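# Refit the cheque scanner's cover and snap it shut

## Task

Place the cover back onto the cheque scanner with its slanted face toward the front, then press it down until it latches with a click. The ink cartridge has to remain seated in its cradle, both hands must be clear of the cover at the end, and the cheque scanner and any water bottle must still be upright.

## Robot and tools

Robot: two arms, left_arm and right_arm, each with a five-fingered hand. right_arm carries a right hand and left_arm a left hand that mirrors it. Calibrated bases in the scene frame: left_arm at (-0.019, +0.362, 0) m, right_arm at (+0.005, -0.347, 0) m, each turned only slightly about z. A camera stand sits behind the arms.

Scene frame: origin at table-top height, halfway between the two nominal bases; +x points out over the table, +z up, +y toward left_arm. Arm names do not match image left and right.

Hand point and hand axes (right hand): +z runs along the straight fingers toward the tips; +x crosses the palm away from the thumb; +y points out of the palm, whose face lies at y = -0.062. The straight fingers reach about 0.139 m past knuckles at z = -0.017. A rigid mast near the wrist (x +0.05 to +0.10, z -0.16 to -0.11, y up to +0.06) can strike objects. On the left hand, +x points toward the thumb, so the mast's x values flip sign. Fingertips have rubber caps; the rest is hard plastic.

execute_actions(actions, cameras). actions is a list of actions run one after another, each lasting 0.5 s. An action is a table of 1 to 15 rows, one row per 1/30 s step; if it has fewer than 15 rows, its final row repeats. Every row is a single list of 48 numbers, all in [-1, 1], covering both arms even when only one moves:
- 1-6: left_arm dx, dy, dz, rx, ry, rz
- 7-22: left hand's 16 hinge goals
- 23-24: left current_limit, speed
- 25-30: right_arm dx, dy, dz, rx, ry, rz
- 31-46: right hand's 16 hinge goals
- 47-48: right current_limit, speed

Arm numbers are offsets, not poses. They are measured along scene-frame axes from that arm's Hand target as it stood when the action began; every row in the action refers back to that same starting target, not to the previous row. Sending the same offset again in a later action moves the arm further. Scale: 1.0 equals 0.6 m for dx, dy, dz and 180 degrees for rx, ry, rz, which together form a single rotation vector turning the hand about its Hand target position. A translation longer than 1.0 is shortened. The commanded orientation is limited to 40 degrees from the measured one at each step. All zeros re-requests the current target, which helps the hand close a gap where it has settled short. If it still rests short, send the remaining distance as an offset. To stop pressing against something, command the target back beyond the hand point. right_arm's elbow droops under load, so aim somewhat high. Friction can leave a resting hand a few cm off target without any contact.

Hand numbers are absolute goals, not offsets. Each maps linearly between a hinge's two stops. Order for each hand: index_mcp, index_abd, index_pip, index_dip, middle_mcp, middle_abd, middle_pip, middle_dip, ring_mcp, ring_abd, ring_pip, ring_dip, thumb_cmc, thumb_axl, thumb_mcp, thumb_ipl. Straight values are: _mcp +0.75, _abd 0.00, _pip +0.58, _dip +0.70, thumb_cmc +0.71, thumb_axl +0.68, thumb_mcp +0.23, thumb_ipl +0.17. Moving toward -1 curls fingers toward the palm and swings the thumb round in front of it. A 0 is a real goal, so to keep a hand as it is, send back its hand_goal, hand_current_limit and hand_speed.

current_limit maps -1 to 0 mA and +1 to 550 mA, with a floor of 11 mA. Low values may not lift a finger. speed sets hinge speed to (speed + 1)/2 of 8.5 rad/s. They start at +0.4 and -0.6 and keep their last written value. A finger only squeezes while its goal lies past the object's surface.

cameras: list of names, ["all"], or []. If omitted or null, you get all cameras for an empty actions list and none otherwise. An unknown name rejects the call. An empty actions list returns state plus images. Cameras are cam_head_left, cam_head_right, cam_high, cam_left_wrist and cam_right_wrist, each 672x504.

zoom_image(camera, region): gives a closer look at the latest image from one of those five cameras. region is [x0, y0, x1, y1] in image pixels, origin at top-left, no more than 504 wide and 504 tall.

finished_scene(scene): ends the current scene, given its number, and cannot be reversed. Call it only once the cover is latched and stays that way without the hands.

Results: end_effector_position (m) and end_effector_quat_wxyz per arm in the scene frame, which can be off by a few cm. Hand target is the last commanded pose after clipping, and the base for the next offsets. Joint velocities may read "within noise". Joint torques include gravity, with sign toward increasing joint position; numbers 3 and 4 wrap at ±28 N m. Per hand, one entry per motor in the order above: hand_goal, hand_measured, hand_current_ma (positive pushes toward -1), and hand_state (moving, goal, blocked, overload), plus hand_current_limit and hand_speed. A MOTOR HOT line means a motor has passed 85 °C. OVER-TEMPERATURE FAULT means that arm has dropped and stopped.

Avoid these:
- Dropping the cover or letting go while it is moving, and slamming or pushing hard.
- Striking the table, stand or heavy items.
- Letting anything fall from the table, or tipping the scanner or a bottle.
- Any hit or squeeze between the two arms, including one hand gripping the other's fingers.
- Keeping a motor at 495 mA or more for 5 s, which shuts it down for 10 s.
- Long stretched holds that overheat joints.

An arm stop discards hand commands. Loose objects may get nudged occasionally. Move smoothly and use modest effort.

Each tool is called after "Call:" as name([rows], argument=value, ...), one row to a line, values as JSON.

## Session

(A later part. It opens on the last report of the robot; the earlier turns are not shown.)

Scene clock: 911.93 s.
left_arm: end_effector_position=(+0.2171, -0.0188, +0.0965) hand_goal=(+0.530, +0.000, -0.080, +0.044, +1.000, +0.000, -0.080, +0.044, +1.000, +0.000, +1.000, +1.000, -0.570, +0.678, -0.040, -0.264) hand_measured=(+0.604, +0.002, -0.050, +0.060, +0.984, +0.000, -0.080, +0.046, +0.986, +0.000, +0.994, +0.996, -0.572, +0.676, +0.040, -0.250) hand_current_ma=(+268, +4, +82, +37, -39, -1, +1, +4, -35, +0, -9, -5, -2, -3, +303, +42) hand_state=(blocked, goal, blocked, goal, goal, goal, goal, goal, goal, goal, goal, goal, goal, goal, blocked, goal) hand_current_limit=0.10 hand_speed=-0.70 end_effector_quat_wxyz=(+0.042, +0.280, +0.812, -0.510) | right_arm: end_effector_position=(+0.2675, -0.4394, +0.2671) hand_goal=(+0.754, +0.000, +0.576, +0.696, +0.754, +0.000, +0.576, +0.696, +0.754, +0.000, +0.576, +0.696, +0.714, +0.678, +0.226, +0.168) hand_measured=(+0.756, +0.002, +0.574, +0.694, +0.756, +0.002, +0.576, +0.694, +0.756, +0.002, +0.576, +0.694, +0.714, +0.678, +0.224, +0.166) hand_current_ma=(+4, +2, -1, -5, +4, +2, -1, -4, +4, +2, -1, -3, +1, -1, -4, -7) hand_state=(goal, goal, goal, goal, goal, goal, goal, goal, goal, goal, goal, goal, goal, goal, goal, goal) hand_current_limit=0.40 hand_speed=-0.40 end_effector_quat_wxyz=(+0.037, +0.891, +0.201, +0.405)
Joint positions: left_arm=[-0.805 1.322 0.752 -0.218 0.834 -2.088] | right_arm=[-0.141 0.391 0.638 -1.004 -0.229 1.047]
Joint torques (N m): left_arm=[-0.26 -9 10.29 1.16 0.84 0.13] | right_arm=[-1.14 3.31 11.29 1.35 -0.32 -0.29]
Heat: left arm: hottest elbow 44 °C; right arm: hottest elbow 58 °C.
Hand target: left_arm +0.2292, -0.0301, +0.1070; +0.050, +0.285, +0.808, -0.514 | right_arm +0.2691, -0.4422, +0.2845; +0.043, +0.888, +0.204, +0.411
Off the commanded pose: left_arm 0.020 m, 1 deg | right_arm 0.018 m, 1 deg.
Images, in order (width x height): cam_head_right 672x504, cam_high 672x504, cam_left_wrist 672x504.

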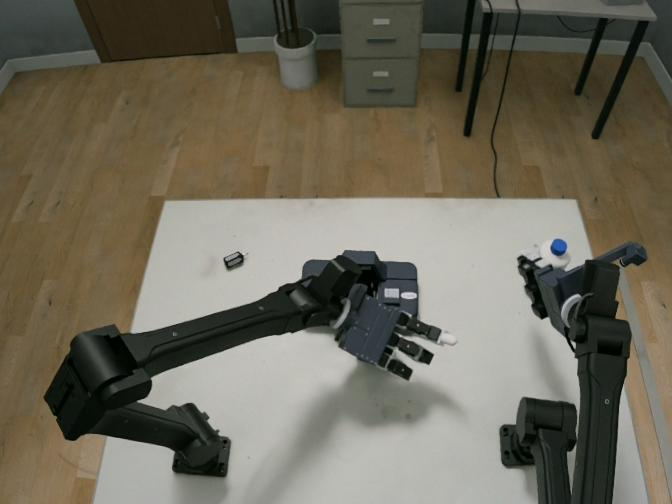

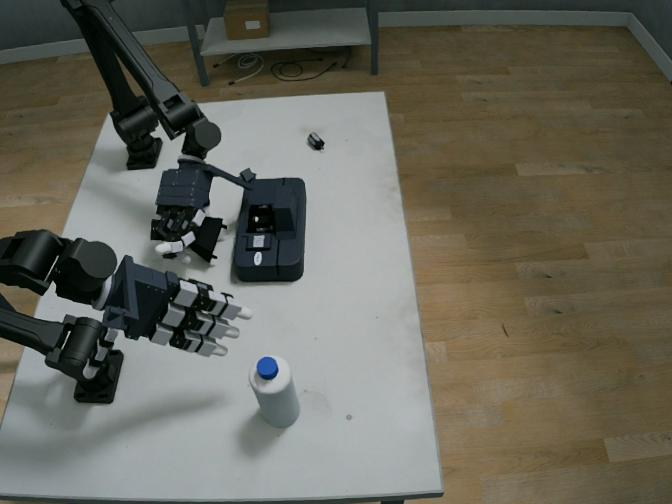

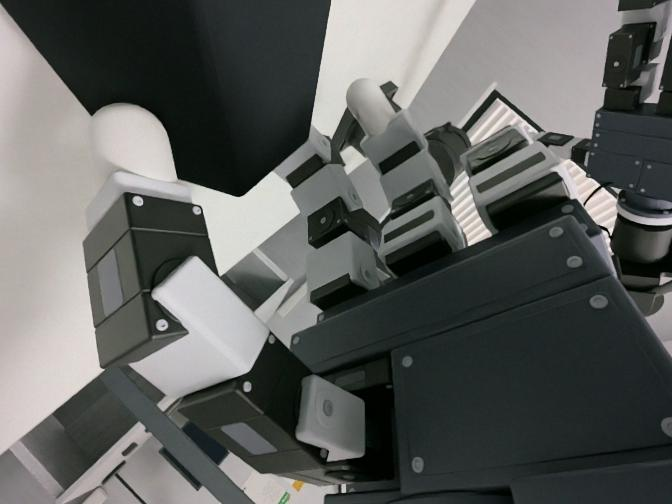

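Call:
execute_actions([
  [[-0.03,0,0.09,0,0,0,0.53,0,-0.08,0.044,1.0,0,-0.08,0.044,1.0,0,1.0,1.0,-0.571,0.678,-0.04,-0.265,0.1,-0.7,0,0,0,0,0,0,0.754,0,0.576,0.696,0.754,0,0.576,0.696,0.754,0,0.576,0.696,0.714,0.678,0.226,0.168,0.4,-0.4]],
  [[-0.06,0,0,0,0,0,0.56,0,-0.08,0.044,1.0,0,-0.08,0.044,1.0,0,1.0,1.0,-0.571,0.678,-0.02,-0.265,0.0,-0.7,0,0,0,0,0,0,0.754,0,0.576,0.696,0.754,0,0.576,0.696,0.754,0,0.576,0.696,0.714,0.678,0.226,0.168,0.4,-0.4]],
], cameras=["cam_left_wrist", "cam_high"])

Call:
zoom_image(camera="cam_high", region=[130, 130, 260, 260])

Call:
zoom_image(camera="cam_left_wrist", region=[0, 0, 400, 240])

Scene clock: 920.77 s.
left_arm: end_effector_position=(+0.1775, -0.0310, +0.1583) hand_goal=(+0.560, +0.000, -0.080, +0.044, +1.000, +0.000, -0.080, +0.044, +1.000, +0.000, +1.000, +1.000, -0.570, +0.678, -0.020, -0.264) hand_measured=(+0.598, +0.002, -0.050, +0.060, +0.984, +0.000, -0.080, +0.046, +0.986, +0.000, +0.994, +0.996, -0.572, +0.678, +0.030, -0.250) hand_current_ma=(+120, +4, +82, +37, -37, -1, +1, +4, -35, +0, -9, -5, -1, -1, +209, +43) hand_state=(blocked, goal, blocked, goal, goal, goal, goal, goal, goal, goal, goal, goal, goal, goal, blocked, goal) hand_current_limit=0.00 hand_speed=-0.70 end_effector_quat_wxyz=(+0.040, +0.320, +0.802, -0.504) | right_arm: end_effector_position=(+0.2675, -0.4394, +0.2671) hand_goal=(+0.754, +0.000, +0.576, +0.696, +0.754, +0.000, +0.576, +0.696, +0.754, +0.000, +0.576, +0.696, +0.714, +0.678, +0.226, +0.168) hand_measured=(+0.756, +0.002, +0.574, +0.694, +0.756, +0.002, +0.576, +0.694, +0.756, +0.002, +0.576, +0.694, +0.714, +0.678, +0.224, +0.166) hand_current_ma=(+4, +2, -1, -5, +4, +2, -1, -4, +4, +2, -1, -3, +1, -1, -4, -7) hand_state=(goal, goal, goal, goal, goal, goal, goal, goal, goal, goal, goal, goal, goal, goal, goal, goal) hand_current_limit=0.40 hand_speed=-0.40 end_effector_quat_wxyz=(+0.037, +0.891, +0.201, +0.405)
Joint positions: left_arm=[-0.911 1.19 0.822 -0.395 0.785 -2.088] | right_arm=[-0.141 0.391 0.638 -1.004 -0.229 1.047]
Joint torques (N m): left_arm=[-1.49 -10.34 7.76 1.17 0.55 -0.03] | right_arm=[-1.08 3.37 11.34 1.36 -0.31 -0.3]
Heat: left arm: hottest elbow 45 °C; right arm: hottest elbow 58 °C.
Hand target: left_arm +0.1752, -0.0302, +0.1611; +0.050, +0.285, +0.808, -0.514 | right_arm +0.2691, -0.4422, +0.2845; +0.043, +0.888, +0.204, +0.411
Off the commanded pose: left_arm 0.004 m, 4 deg | right_arm 0.018 m, 1 deg.
joint sent to its limit (left arm) — joint 6 (wrist roll), lower limit. The joint targets are off in orientation, not in position.
Images, in order (width x height): cam_high 672x504, cam_left_wrist 672x504.

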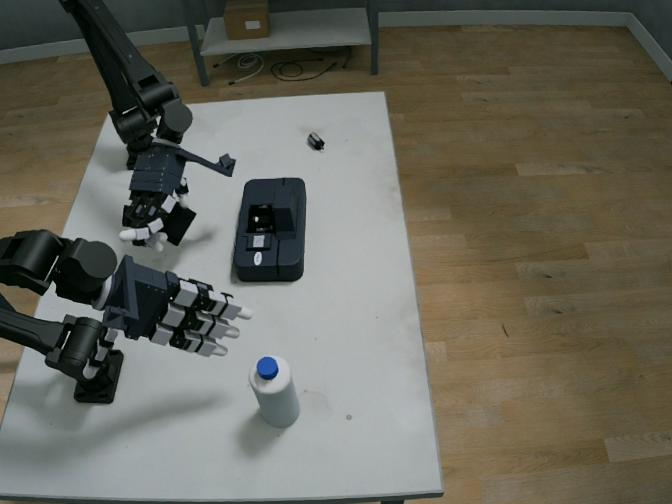

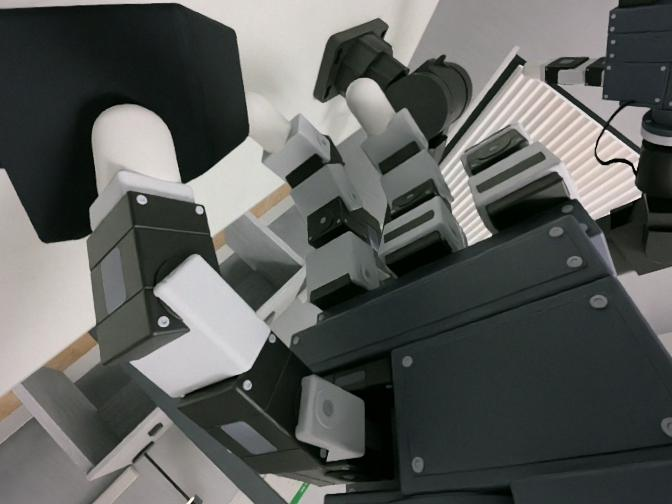

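Scaled by 3.877 from the camera's 672x504 image, which has a finer 960x720 frame.

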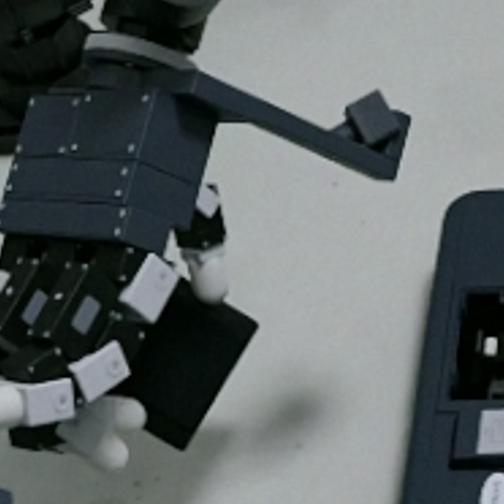

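Scaled by 1.260 from the camera's 672x504 image, which has a finer 960x720 frame.

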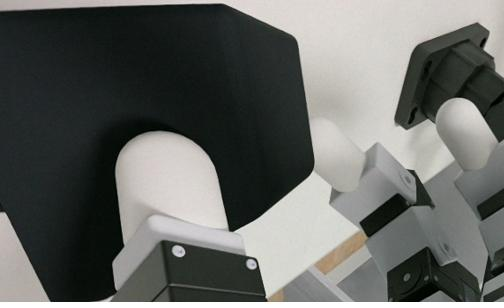

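Call:
execute_actions([
  [[0,0.08,0,0,0,0,0.56,0,-0.08,0.044,1.0,0,-0.08,0.044,1.0,0,1.0,1.0,-0.571,0.678,-0.02,-0.265,0.0,-0.7,0,0,0,0,0,0,0.754,0,0.576,0.696,0.754,0,0.576,0.696,0.754,0,0.576,0.696,0.714,0.678,0.226,0.168,0.4,-0.4]],
  [[0,0.08,-0.06,0,0,0,0.56,0,-0.08,0.044,1.0,0,-0.08,0.044,1.0,0,1.0,1.0,-0.571,0.678,-0.02,-0.265,0.0,-0.7,0,0,0,0,0,0,0.754,0,0.576,0.696,0.754,0,0.576,0.696,0.754,0,0.576,0.696,0.714,0.678,0.226,0.168,0.4,-0.4]],
  [[0,0,-0.03,0,0,0,0.56,0,-0.08,0.044,1.0,0,-0.08,0.044,1.0,0,1.0,1.0,-0.571,0.678,-0.02,-0.265,0.0,-0.7,0,0,0,0,0,0,0.754,0,0.576,0.696,0.754,0,0.576,0.696,0.754,0,0.576,0.696,0.714,0.678,0.226,0.168,0.4,-0.4]],
], cameras=["cam_left_wrist", "cam_high", "cam_head_right"])

Call:
zoom_image(camera="cam_high", region=[130, 130, 260, 260])

Call:
zoom_image(camera="cam_head_right", region=[270, 300, 390, 420])

Scene clock: 970.27 s.
left_arm: end_effector_position=(+0.1705, +0.0666, +0.1095) hand_goal=(+0.560, +0.000, -0.080, +0.044, +1.000, +0.000, -0.080, +0.044, +1.000, +0.000, +1.000, +1.000, -0.570, +0.678, -0.020, -0.264) hand_measured=(+0.598, +0.002, -0.050, +0.058, +0.986, +0.000, -0.080, +0.046, +0.986, +0.000, +0.994, +0.996, -0.572, +0.678, +0.030, -0.250) hand_current_ma=(+120, +3, +82, +33, -31, -1, +1, +4, -35, +0, -9, -5, -3, +0, +209, +43) hand_state=(blocked, goal, blocked, goal, goal, goal, goal, goal, goal, goal, goal, goal, goal, goal, blocked, goal) hand_current_limit=0.00 hand_speed=-0.70 end_effector_quat_wxyz=(+0.046, +0.284, +0.808, -0.514) | right_arm: end_effector_position=(+0.2675, -0.4394, +0.2671) hand_goal=(+0.754, +0.000, +0.576, +0.696, +0.754, +0.000, +0.576, +0.696, +0.754, +0.000, +0.576, +0.696, +0.714, +0.678, +0.226, +0.168) hand_measured=(+0.756, +0.002, +0.574, +0.694, +0.756, +0.002, +0.576, +0.694, +0.756, +0.002, +0.576, +0.694, +0.714, +0.678, +0.224, +0.166) hand_current_ma=(+4, +2, -1, -5, +4, +2, -1, -4, +4, +2, -1, -3, +1, -1, -4, -7) hand_state=(goal, goal, goal, goal, goal, goal, goal, goal, goal, goal, goal, goal, goal, goal, goal, goal) hand_current_limit=0.40 hand_speed=-0.40 end_effector_quat_wxyz=(+0.037, +0.891, +0.201, +0.405)
Joint positions: left_arm=[-0.714 1.016 0.569 -0.408 0.901 -1.983] | right_arm=[-0.141 0.391 0.638 -1.004 -0.229 1.047]
Joint torques (N m): left_arm=[0.62 -4.19 7.54 2.02 0.85 0.18] | right_arm=[-1.08 3.31 11.32 1.33 -0.32 -0.29]
Heat: left arm: hottest elbow 42 °C; right arm: hottest elbow 59 °C.
Hand target: left_arm +0.1752, +0.0659, +0.1069; +0.050, +0.285, +0.808, -0.514 | right_arm +0.2691, -0.4422, +0.2845; +0.043, +0.888, +0.204, +0.411
Off the commanded pose: left_arm 0.005 m, 1 deg | right_arm 0.018 m, 1 deg.
Images, in order (width x height): cam_head_right 672x504, cam_high 672x504, cam_left_wrist 672x504.

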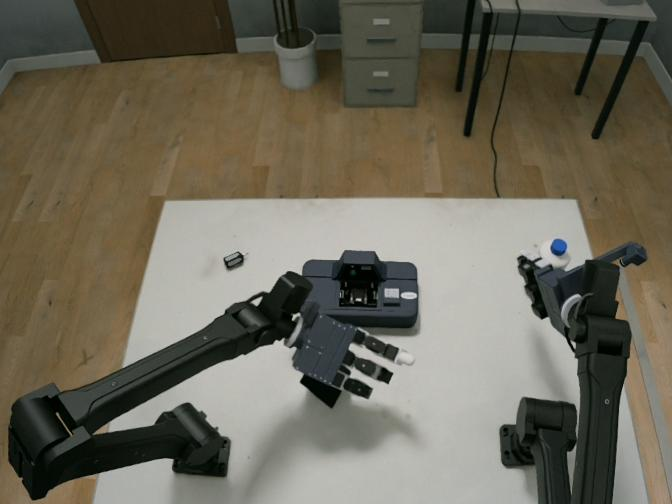

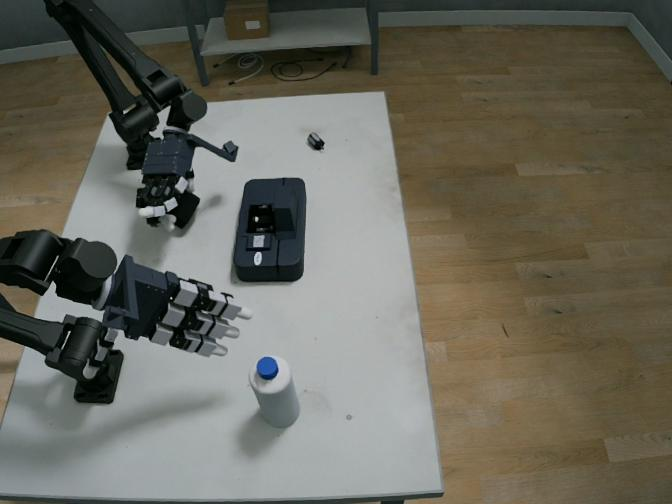

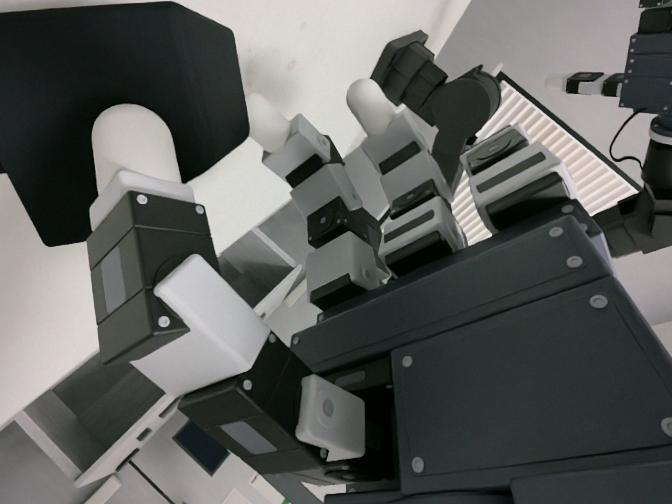

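Scaled by 3.877 from the camera's 672x504 image, which has a finer 960x720 frame.

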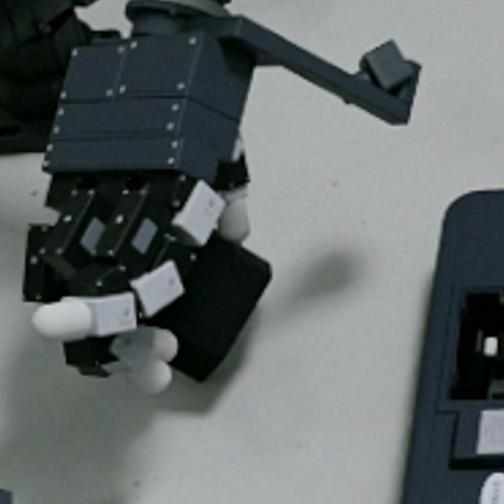

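Scaled by 4.200 from the camera's 672x504 image, which has a finer 960x720 frame.

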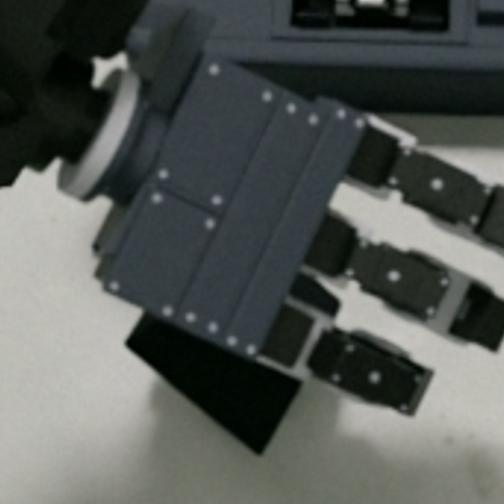

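Call:
execute_actions([
  [[0,0,-0.025,0,0,0,0.56,0,-0.08,0.044,1.0,0,-0.08,0.044,1.0,0,1.0,1.0,-0.571,0.678,-0.02,-0.265,0.0,-0.7,0,0,0,0,0,0,0.754,0,0.576,0.696,0.754,0,0.576,0.696,0.754,0,0.576,0.696,0.714,0.678,0.226,0.168,0.4,-0.4]],
  [[-0.035,0.018,-0.015,0,0,0,0.56,0,-0.08,0.044,1.0,0,-0.08,0.044,1.0,0,1.0,1.0,-0.571,0.678,-0.02,-0.265,0.0,-0.7,0,0,0,0,0,0,0.754,0,0.576,0.696,0.754,0,0.576,0.696,0.754,0,0.576,0.696,0.714,0.678,0.226,0.168,0.4,-0.4]],
], cameras=["cam_left_wrist", "cam_high", "cam_head_right"])

Call:
zoom_image(camera="cam_high", region=[130, 130, 260, 260])

Call:
zoom_image(camera="cam_head_right", region=[270, 300, 390, 420])

Scene clock: 977.83 s.
left_arm: end_effector_position=(+0.1544, +0.0798, +0.0783) hand_goal=(+0.560, +0.000, -0.080, +0.044, +1.000, +0.000, -0.080, +0.044, +1.000, +0.000, +1.000, +1.000, -0.570, +0.678, -0.020, -0.264) hand_measured=(+0.598, +0.000, -0.050, +0.056, +0.986, +0.000, -0.080, +0.046, +0.986, +0.000, +0.994, +0.996, -0.572, +0.678, +0.030, -0.250) hand_current_ma=(+120, +0, +82, +26, -31, -1, +1, +4, -35, +0, -9, -5, -1, -1, +208, +43) hand_state=(blocked, goal, blocked, goal, goal, goal, goal, goal, goal, goal, goal, goal, goal, goal, blocked, goal) hand_current_limit=0.00 hand_speed=-0.70 end_effector_quat_wxyz=(+0.044, +0.283, +0.811, -0.510) | right_arm: end_effector_position=(+0.2675, -0.4394, +0.2671) hand_goal=(+0.754, +0.000, +0.576, +0.696, +0.754, +0.000, +0.576, +0.696, +0.754, +0.000, +0.576, +0.696, +0.714, +0.678, +0.226, +0.168) hand_measured=(+0.756, +0.002, +0.574, +0.694, +0.756, +0.002, +0.576, +0.694, +0.756, +0.002, +0.576, +0.694, +0.714, +0.678, +0.224, +0.166) hand_current_ma=(+4, +2, -1, -5, +4, +2, -1, -4, +4, +2, -1, -3, +1, -1, -4, -7) hand_state=(goal, goal, goal, goal, goal, goal, goal, goal, goal, goal, goal, goal, goal, goal, goal, goal) hand_current_limit=0.40 hand_speed=-0.40 end_effector_quat_wxyz=(+0.037, +0.891, +0.201, +0.405)
Joint positions: left_arm=[-0.722 1.003 0.473 -0.328 0.89 -1.989] | right_arm=[-0.141 0.391 0.638 -1.004 -0.229 1.047]
Joint torques (N m): left_arm=[-1.32 -5.83 7.34 1.84 0.74 -0.13] | right_arm=[-1.14 3.31 11.34 1.33 -0.32 -0.3]
Heat: left arm: hottest elbow 42 °C; right arm: hottest elbow 59 °C.
Hand target: left_arm +0.1542, +0.0766, +0.0829; +0.050, +0.285, +0.808, -0.514 | right_arm +0.2691, -0.4422, +0.2845; +0.043, +0.888, +0.204, +0.411
Off the commanded pose: left_arm 0.005 m, 1 deg | right_arm 0.018 m, 1 deg.
Images, in order (width x height): cam_head_right 672x504, cam_high 672x504, cam_left_wrist 672x504.

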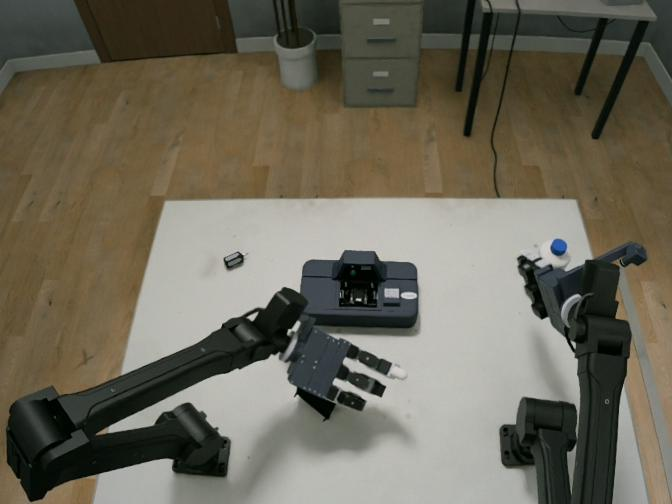

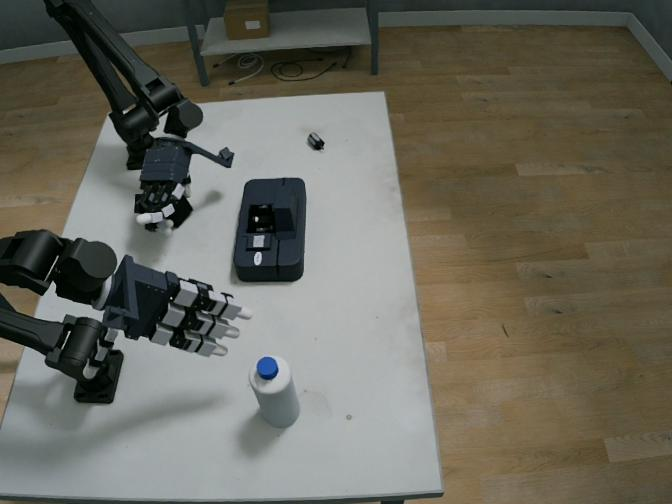

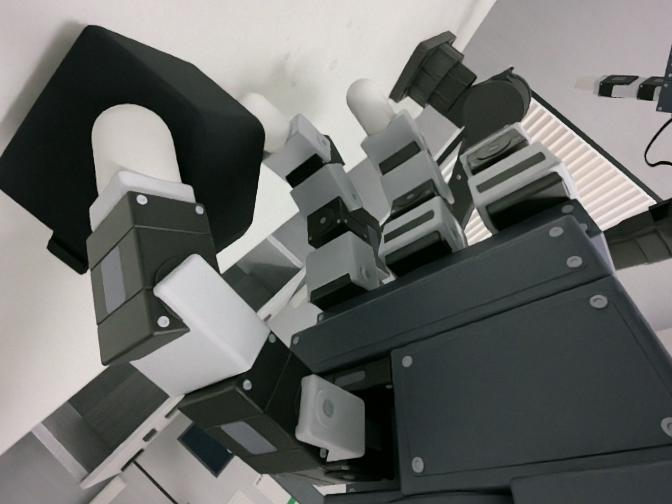

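Scaled by 3.877 from the camera's 672x504 image, which has a finer 960x720 frame.

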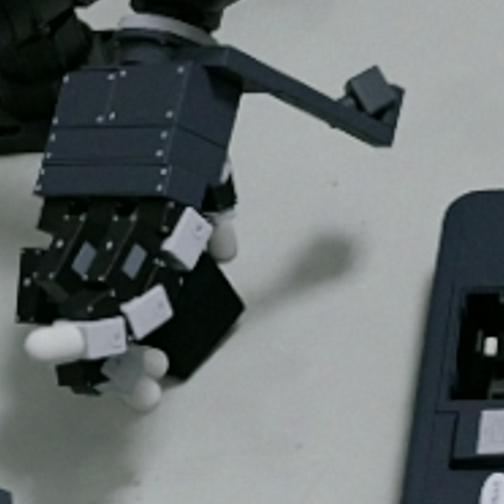

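Scaled by 4.200 from the camera's 672x504 image, which has a finer 960x720 frame.

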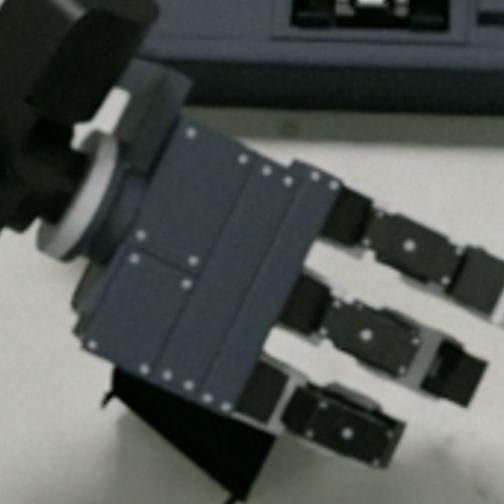

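Call:
execute_actions([
  [[0.03,-0.015,0.09,0,0,0,0.56,0,-0.08,0.044,1.0,0,-0.08,0.044,1.0,0,1.0,1.0,-0.571,0.678,-0.02,-0.265,0.0,-0.7,0,0,0,0,0,0,0.754,0,0.576,0.696,0.754,0,0.576,0.696,0.754,0,0.576,0.696,0.714,0.678,0.226,0.168,0.4,-0.4]],
], cameras=["cam_left_wrist", "cam_high", "cam_head_right"])

Call:
zoom_image(camera="cam_high", region=[130, 130, 260, 260])

Call:
zoom_image(camera="cam_head_right", region=[270, 300, 390, 420])

Scene clock: 985.00 s.
left_arm: end_effector_position=(+0.1602, +0.0751, +0.1179) hand_goal=(+0.560, +0.000, -0.080, +0.044, +1.000, +0.000, -0.080, +0.044, +1.000, +0.000, +1.000, +1.000, -0.570, +0.678, -0.020, -0.264) hand_measured=(+0.598, +0.000, -0.050, +0.056, +0.986, +0.000, -0.080, +0.046, +0.986, +0.000, +0.994, +0.996, -0.570, +0.678, +0.024, -0.250) hand_current_ma=(+120, +0, +82, +27, -31, -1, +1, +4, -35, +0, -9, -5, +0, +0, +182, +43) hand_state=(blocked, goal, blocked, goal, goal, goal, goal, goal, goal, goal, goal, goal, goal, goal, blocked, goal) hand_current_limit=0.00 hand_speed=-0.70 end_effector_quat_wxyz=(+0.032, +0.277, +0.815, -0.507) | right_arm: end_effector_position=(+0.2675, -0.4394, +0.2671) hand_goal=(+0.754, +0.000, +0.576, +0.696, +0.754, +0.000, +0.576, +0.696, +0.754, +0.000, +0.576, +0.696, +0.714, +0.678, +0.226, +0.168) hand_measured=(+0.756, +0.002, +0.574, +0.694, +0.756, +0.002, +0.576, +0.694, +0.756, +0.002, +0.576, +0.694, +0.714, +0.678, +0.224, +0.166) hand_current_ma=(+4, +2, -1, -5, +4, +2, -1, -4, +4, +2, -1, -3, +1, -1, -4, -7) hand_state=(goal, goal, goal, goal, goal, goal, goal, goal, goal, goal, goal, goal, goal, goal, goal, goal) hand_current_limit=0.40 hand_speed=-0.40 end_effector_quat_wxyz=(+0.037, +0.891, +0.201, +0.405)
Joint positions: left_arm=[-0.717 0.976 0.582 -0.492 0.897 -1.987] | right_arm=[-0.141 0.391 0.638 -1.004 -0.229 1.047]
Joint torques (N m): left_arm=[-0.44 -5.48 10.58 1.07 0.91 0.06] | right_arm=[-1.03 3.31 11.32 1.35 -0.32 -0.3]
Heat: left arm: hottest elbow 42 °C; right arm: hottest elbow 59 °C.
Hand target: left_arm +0.1723, +0.0677, +0.1370; +0.050, +0.285, +0.808, -0.514 | right_arm +0.2691, -0.4422, +0.2845; +0.043, +0.888, +0.204, +0.411
Off the commanded pose: left_arm 0.024 m, 3 deg | right_arm 0.018 m, 1 deg.
Images, in order (width x height): cam_head_right 672x504, cam_high 672x504, cam_left_wrist 672x504.

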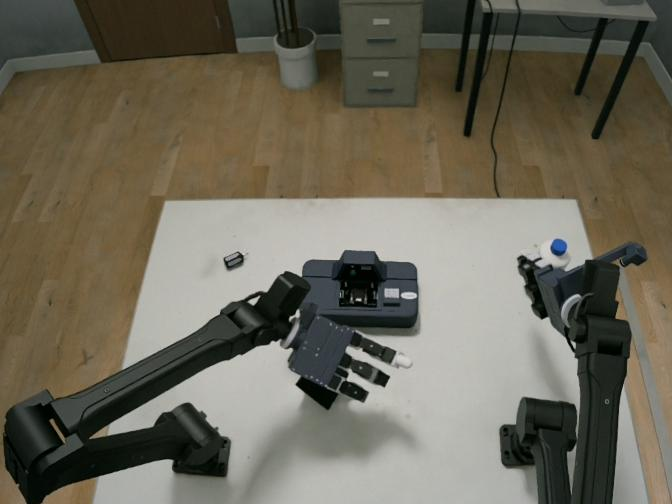

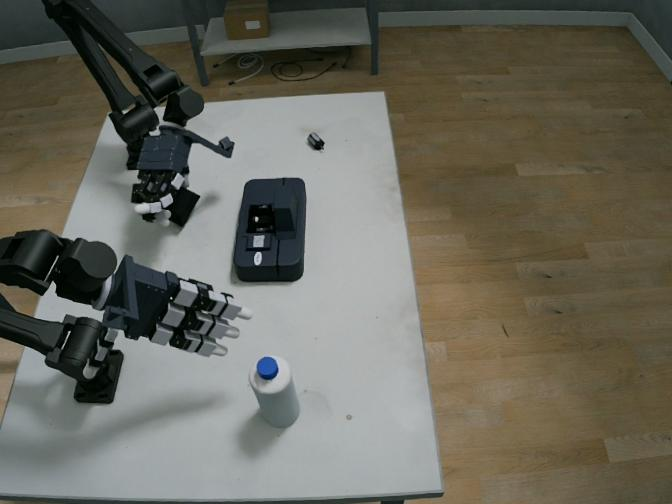

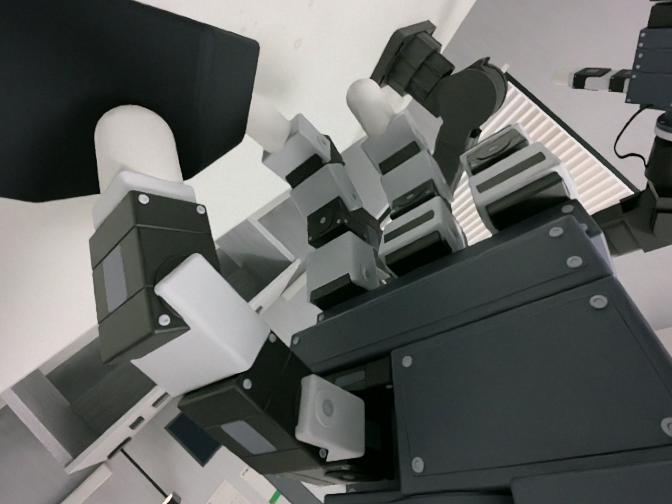

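Scaled by 3.877 from the camera's 672x504 image, which has a finer 960x720 frame.

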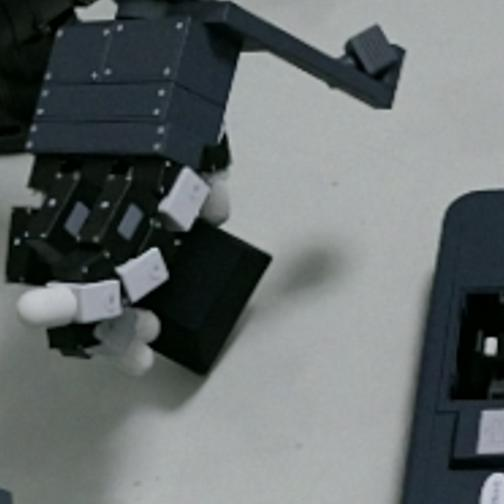

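Scaled by 4.200 from the camera's 672x504 image, which has a finer 960x720 frame.

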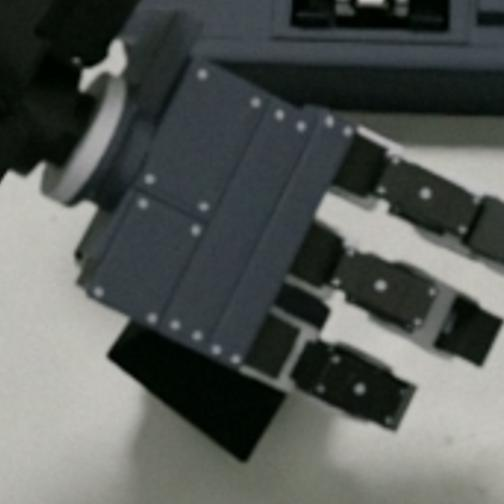

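Call:
execute_actions([
  [[0,0,-0.035,0,0,0,0.56,0,-0.08,0.044,1.0,0,-0.08,0.044,1.0,0,1.0,1.0,-0.571,0.678,-0.02,-0.265,0.0,-0.7,0,0,0,0,0,0,0.754,0,0.576,0.696,0.754,0,0.576,0.696,0.754,0,0.576,0.696,0.714,0.678,0.226,0.168,0.4,-0.4]],
  [[-0.075,0.037,-0.03,0,0,0,0.56,0,-0.08,0.044,1.0,0,-0.08,0.044,1.0,0,1.0,1.0,-0.571,0.678,-0.02,-0.265,0.0,-0.7,0,0,0,0,0,0,0.754,0,0.576,0.696,0.754,0,0.576,0.696,0.754,0,0.576,0.696,0.714,0.678,0.226,0.168,0.4,-0.4]],
], cameras=["cam_left_wrist", "cam_high", "cam_head_right"])

Call:
zoom_image(camera="cam_high", region=[110, 130, 240, 260])

Call:
zoom_image(camera="cam_head_right", region=[270, 320, 390, 440])

Scene clock: 992.83 s.
left_arm: end_effector_position=(+0.1306, +0.0894, +0.0998) hand_goal=(+0.560, +0.000, -0.080, +0.044, +1.000, +0.000, -0.080, +0.044, +1.000, +0.000, +1.000, +1.000, -0.570, +0.678, -0.020, -0.264) hand_measured=(+0.604, -0.004, -0.050, +0.056, +0.986, +0.000, -0.080, +0.046, +0.986, +0.000, +0.994, +0.996, -0.576, +0.676, +0.024, -0.250) hand_current_ma=(+137, -4, +81, +23, -31, -1, +1, +4, -35, +0, -9, -5, -11, -4, +180, +47) hand_state=(blocked, goal, blocked, goal, goal, goal, goal, goal, goal, goal, goal, goal, goal, goal, blocked, goal) hand_current_limit=0.00 hand_speed=-0.70 end_effector_quat_wxyz=(+0.051, +0.287, +0.807, -0.514) | right_arm: end_effector_position=(+0.2675, -0.4394, +0.2671) hand_goal=(+0.754, +0.000, +0.576, +0.696, +0.754, +0.000, +0.576, +0.696, +0.754, +0.000, +0.576, +0.696, +0.714, +0.678, +0.226, +0.168) hand_measured=(+0.756, +0.002, +0.574, +0.694, +0.756, +0.002, +0.576, +0.694, +0.756, +0.002, +0.576, +0.694, +0.714, +0.678, +0.224, +0.166) hand_current_ma=(+4, +2, -1, -5, +4, +2, -1, -4, +4, +2, -1, -3, +1, -1, -4, -7) hand_state=(goal, goal, goal, goal, goal, goal, goal, goal, goal, goal, goal, goal, goal, goal, goal, goal) hand_current_limit=0.40 hand_speed=-0.40 end_effector_quat_wxyz=(+0.037, +0.891, +0.201, +0.405)
Joint positions: left_arm=[-0.76 0.852 0.45 -0.402 0.867 -2.029] | right_arm=[-0.141 0.391 0.638 -1.004 -0.229 1.047]
Joint torques (N m): left_arm=[-1.38 -3.43 7.38 1.73 0.51 -0.13] | right_arm=[-0.97 3.37 11.33 1.32 -0.32 -0.29]
Heat: left arm: hottest elbow 43 °C; right arm: hottest elbow 59 °C.
Hand target: left_arm +0.1272, +0.0899, +0.0980; +0.050, +0.285, +0.808, -0.514 | right_arm +0.2691, -0.4422, +0.2845; +0.043, +0.888, +0.204, +0.411
Off the commanded pose: left_arm 0.004 m, 0 deg | right_arm 0.018 m, 1 deg.
Images, in order (width x height): cam_head_right 672x504, cam_high 672x504, cam_left_wrist 672x504.

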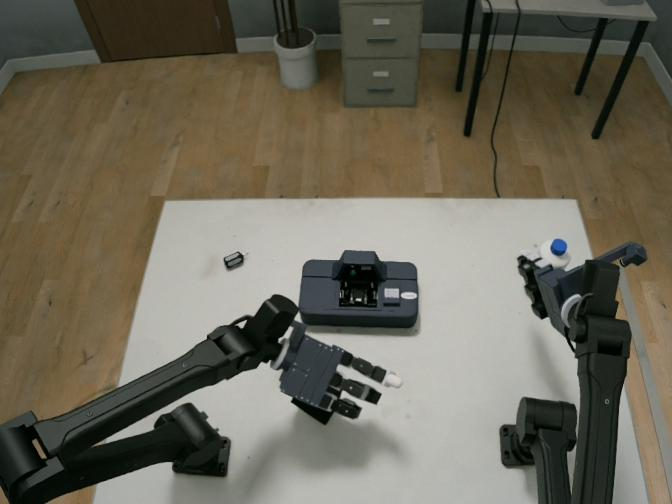

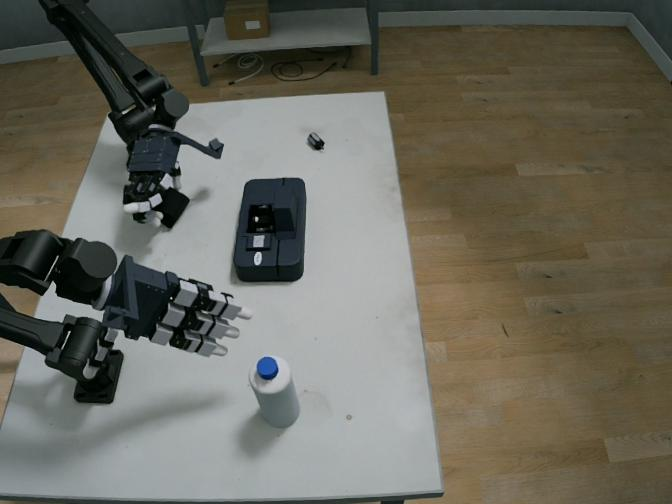

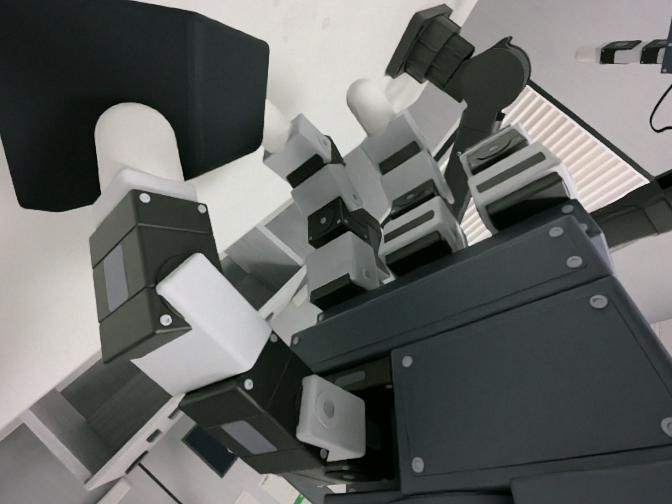

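Scaled by 3.877 from the camera's 672x504 image, which has a finer 960x720 frame.

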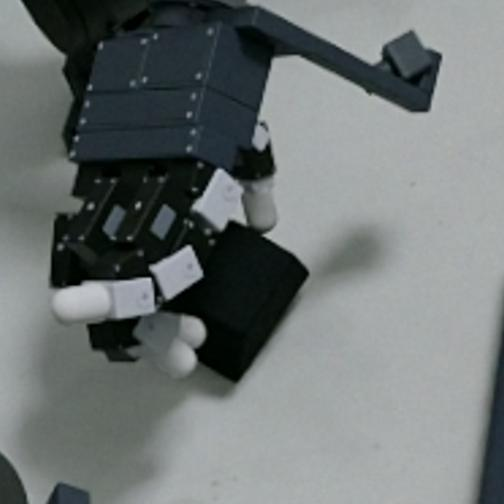

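Scaled by 4.200 from the camera's 672x504 image, which has a finer 960x720 frame.

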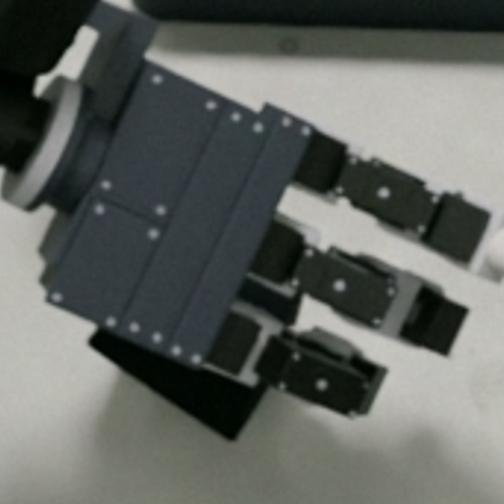

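Call:
execute_actions([
  [[-0.045,0.022,-0.025,0,0,0,0.56,0,-0.08,0.044,1.0,0,-0.08,0.044,1.0,0,1.0,1.0,-0.571,0.678,-0.02,-0.265,0.0,-0.7,0,0,0,0,0,0,0.754,0,0.576,0.696,0.754,0,0.576,0.696,0.754,0,0.576,0.696,0.714,0.678,0.226,0.168,0.4,-0.4]],
], cameras=["cam_left_wrist", "cam_high", "cam_head_right"])

Call:
zoom_image(camera="cam_high", region=[110, 130, 240, 260])

Call:
zoom_image(camera="cam_head_right", region=[270, 320, 390, 440])

Scene clock: 997.80 s.
left_arm: end_effector_position=(+0.1099, +0.0971, +0.0959) hand_goal=(+0.560, +0.000, -0.080, +0.044, +1.000, +0.000, -0.080, +0.044, +1.000, +0.000, +1.000, +1.000, -0.570, +0.678, -0.020, -0.264) hand_measured=(+0.608, -0.008, -0.050, +0.052, +0.986, +0.000, -0.080, +0.046, +0.986, +0.000, +0.994, +0.996, -0.580, +0.674, +0.024, -0.248) hand_current_ma=(+159, -14, +81, +16, -31, -1, +1, +4, -35, +0, -9, -5, -22, -7, +180, +51) hand_state=(blocked, goal, blocked, goal, goal, goal, goal, goal, goal, goal, goal, goal, goal, goal, blocked, goal) hand_current_limit=0.00 hand_speed=-0.70 end_effector_quat_wxyz=(+0.067, +0.296, +0.798, -0.520) | right_arm: end_effector_position=(+0.2675, -0.4394, +0.2671) hand_goal=(+0.754, +0.000, +0.576, +0.696, +0.754, +0.000, +0.576, +0.696, +0.754, +0.000, +0.576, +0.696, +0.714, +0.678, +0.226, +0.168) hand_measured=(+0.756, +0.002, +0.574, +0.694, +0.756, +0.002, +0.576, +0.694, +0.756, +0.002, +0.576, +0.694, +0.714, +0.678, +0.224, +0.166) hand_current_ma=(+4, +2, -1, -5, +4, +2, -1, -4, +4, +2, -1, -3, +1, -1, -4, -7) hand_state=(goal, goal, goal, goal, goal, goal, goal, goal, goal, goal, goal, goal, goal, goal, goal, goal) hand_current_limit=0.40 hand_speed=-0.40 end_effector_quat_wxyz=(+0.037, +0.891, +0.201, +0.405)
Joint positions: left_arm=[-0.805 0.741 0.377 -0.368 0.834 -2.071] | right_arm=[-0.141 0.391 0.638 -1.004 -0.229 1.047]
Joint torques (N m): left_arm=[-1.08 -1.08 6.27 1.29 0.35 -0.15] | right_arm=[-1.2 3.31 11.33 1.33 -0.32 -0.3]
Heat: left arm: hottest elbow 43 °C; right arm: hottest elbow 59 °C.
Hand target: left_arm +0.1002, +0.1031, +0.0829; +0.050, +0.285, +0.808, -0.514 | right_arm +0.2691, -0.4422, +0.2845; +0.043, +0.888, +0.204, +0.411
Off the commanded pose: left_arm 0.017 m, 3 deg | right_arm 0.018 m, 1 deg.
joint sent to its limit (left arm) — joint 6 (wrist roll), lower limit. The joint targets still meet the commanded pose.
Images, in order (width x height): cam_head_right 672x504, cam_high 672x504, cam_left_wrist 672x504.

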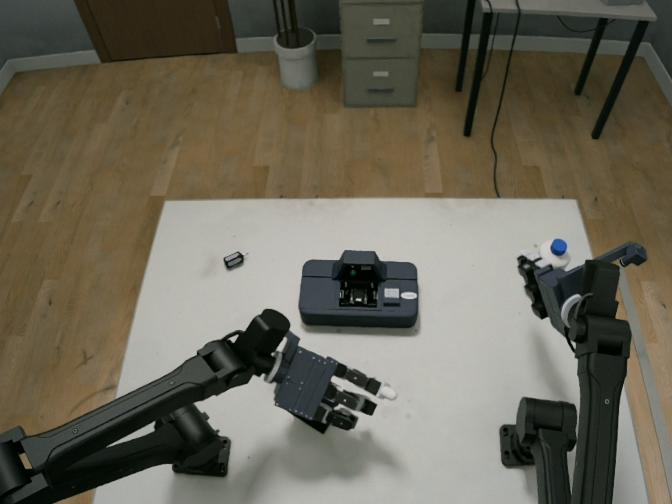

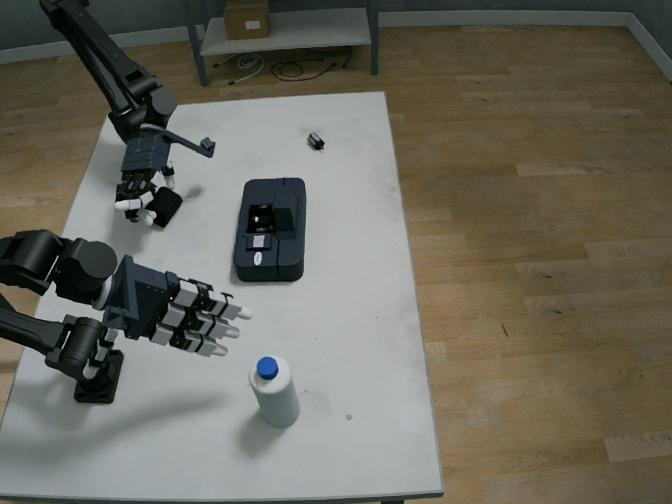

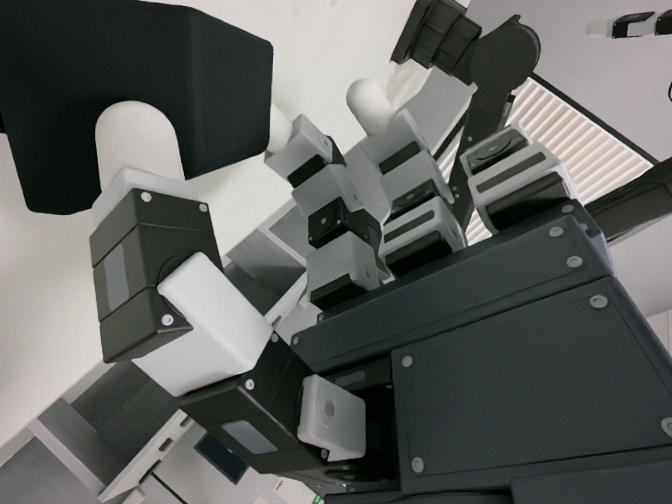

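Scaled by 3.877 from the camera's 672x504 image, which has a finer 960x720 frame.

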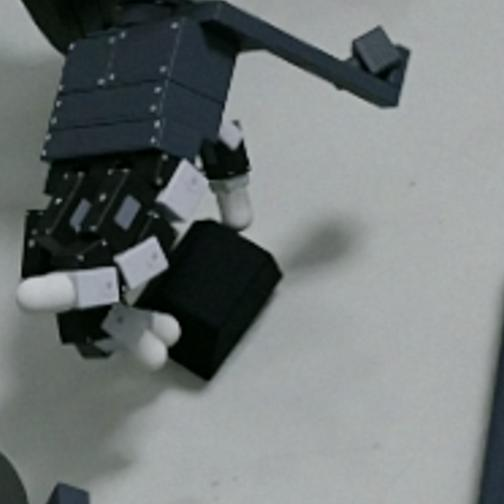

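Scaled by 4.200 from the camera's 672x504 image, which has a finer 960x720 frame.

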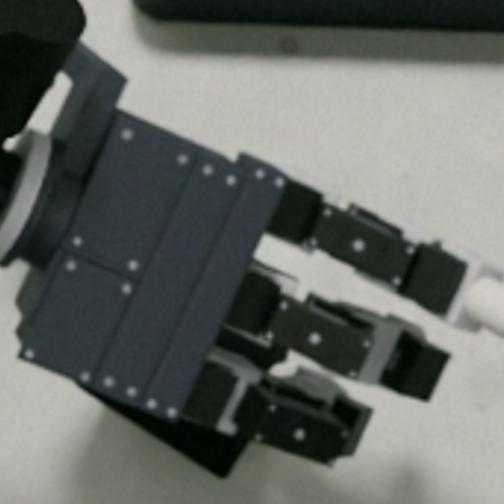

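Call:
execute_actions([
  [[0.01,-0.005,0.018,0,0,0,0.62,0,-0.08,0.044,1.0,0,-0.08,0.044,1.0,0,1.0,1.0,-0.571,0.678,0.05,-0.265,0.0,-0.85,0,0,0,0,0,0,0.754,0,0.576,0.696,0.754,0,0.576,0.696,0.754,0,0.576,0.696,0.714,0.678,0.226,0.168,0.4,-0.4]],
  [[0,0,0,0,0,0,0.72,0,-0.08,0.044,1.0,0,-0.08,0.044,1.0,0,1.0,1.0,-0.571,0.678,0.2,-0.265,0.0,-0.8,0,0,0,0,0,0,0.754,0,0.576,0.696,0.754,0,0.576,0.696,0.754,0,0.576,0.696,0.714,0.678,0.226,0.168,0.4,-0.4]],
  [[0,0,0,0,0,0,0.8,0,-0.08,0.044,1.0,0,-0.08,0.044,1.0,0,1.0,1.0,-0.571,0.678,0.3,-0.265,0.0,-0.6,0,0,0,0,0,0,0.754,0,0.576,0.696,0.754,0,0.576,0.696,0.754,0,0.576,0.696,0.714,0.678,0.226,0.168,0.4,-0.4]],
], cameras=["cam_left_wrist", "cam_high", "cam_head_right"])

Call:
zoom_image(camera="cam_high", region=[110, 130, 240, 260])

Call:
zoom_image(camera="cam_left_wrist", region=[0, 0, 400, 240])

Scene clock: 1005.07 s.
left_arm: end_effector_position=(+0.1057, +0.1014, +0.0919) hand_goal=(+0.800, +0.000, -0.080, +0.044, +1.000, +0.000, -0.080, +0.044, +1.000, +0.000, +1.000, +1.000, -0.570, +0.678, +0.300, -0.264) hand_measured=(+0.784, -0.002, -0.078, +0.046, +0.986, +0.000, -0.080, +0.046, +0.986, +0.000, +0.994, +0.996, -0.568, +0.678, +0.294, -0.262) hand_current_ma=(-43, -2, +2, +3, -31, -1, +1, +4, -35, +0, -9, -5, +2, -1, -14, +4) hand_state=(goal, goal, goal, goal, goal, goal, goal, goal, goal, goal, goal, goal, goal, goal, goal, goal) hand_current_limit=0.00 hand_speed=-0.60 end_effector_quat_wxyz=(+0.055, +0.290, +0.805, -0.515) | right_arm: end_effector_position=(+0.2675, -0.4394, +0.2671) hand_goal=(+0.754, +0.000, +0.576, +0.696, +0.754, +0.000, +0.576, +0.696, +0.754, +0.000, +0.576, +0.696, +0.714, +0.678, +0.226, +0.168) hand_measured=(+0.756, +0.002, +0.574, +0.694, +0.756, +0.002, +0.576, +0.694, +0.756, +0.002, +0.576, +0.694, +0.714, +0.678, +0.224, +0.166) hand_current_ma=(+4, +2, -1, -5, +4, +2, -1, -4, +4, +2, -1, -3, +1, -1, -4, -7) hand_state=(goal, goal, goal, goal, goal, goal, goal, goal, goal, goal, goal, goal, goal, goal, goal, goal) hand_current_limit=0.40 hand_speed=-0.40 end_effector_quat_wxyz=(+0.037, +0.891, +0.201, +0.405)
Joint positions: left_arm=[-0.805 0.742 0.377 -0.396 0.834 -2.074] | right_arm=[-0.141 0.391 0.638 -1.004 -0.229 1.047]
Joint torques (N m): left_arm=[-0.91 -0.5 8.9 1.26 0.67 -0.1] | right_arm=[-1.08 3.31 11.32 1.33 -0.32 -0.3]
Heat: left arm: hottest elbow 43 °C; right arm: hottest elbow 59 °C.
Hand target: left_arm +0.1062, +0.1001, +0.0937; +0.050, +0.285, +0.808, -0.514 | right_arm +0.2691, -0.4422, +0.2845; +0.043, +0.888, +0.204, +0.411
Off the commanded pose: left_arm 0.002 m, 1 deg | right_arm 0.018 m, 1 deg.
Images, in order (width x height): cam_head_right 672x504, cam_high 672x504, cam_left_wrist 672x504.

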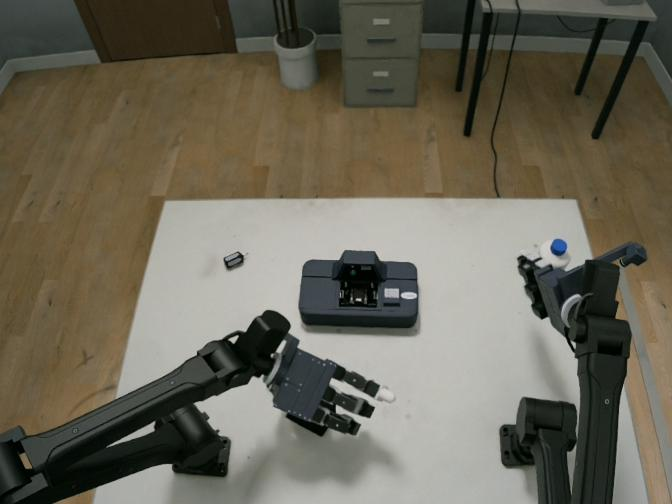

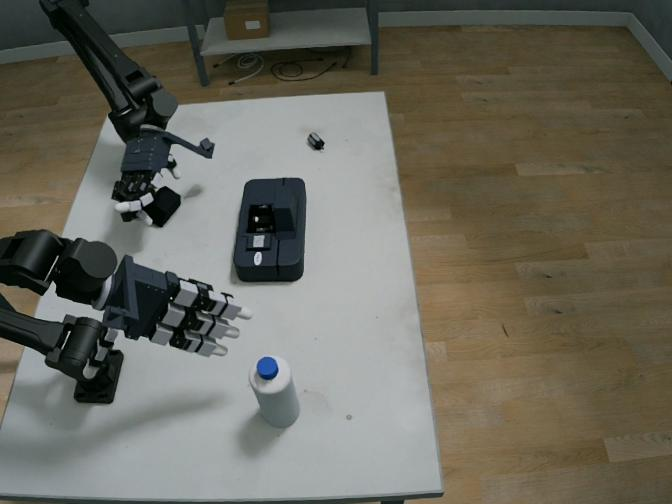

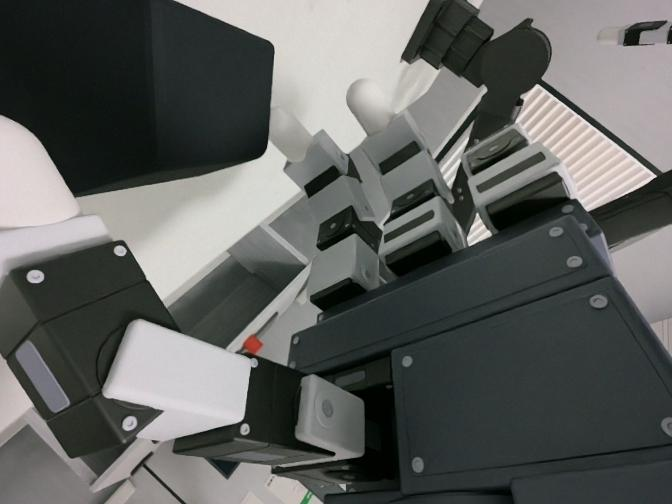

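Scaled by 3.877 from the camera's 672x504 image, which has a finer 960x720 frame.

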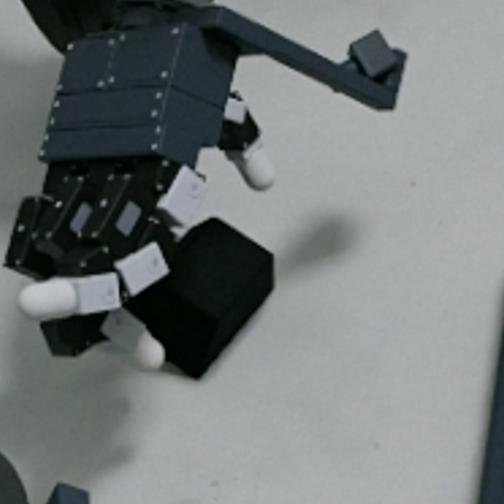

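Scaled by 1.260 from the camera's 672x504 image, which has a finer 960x720 frame.

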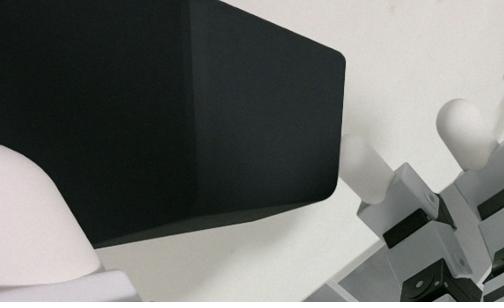

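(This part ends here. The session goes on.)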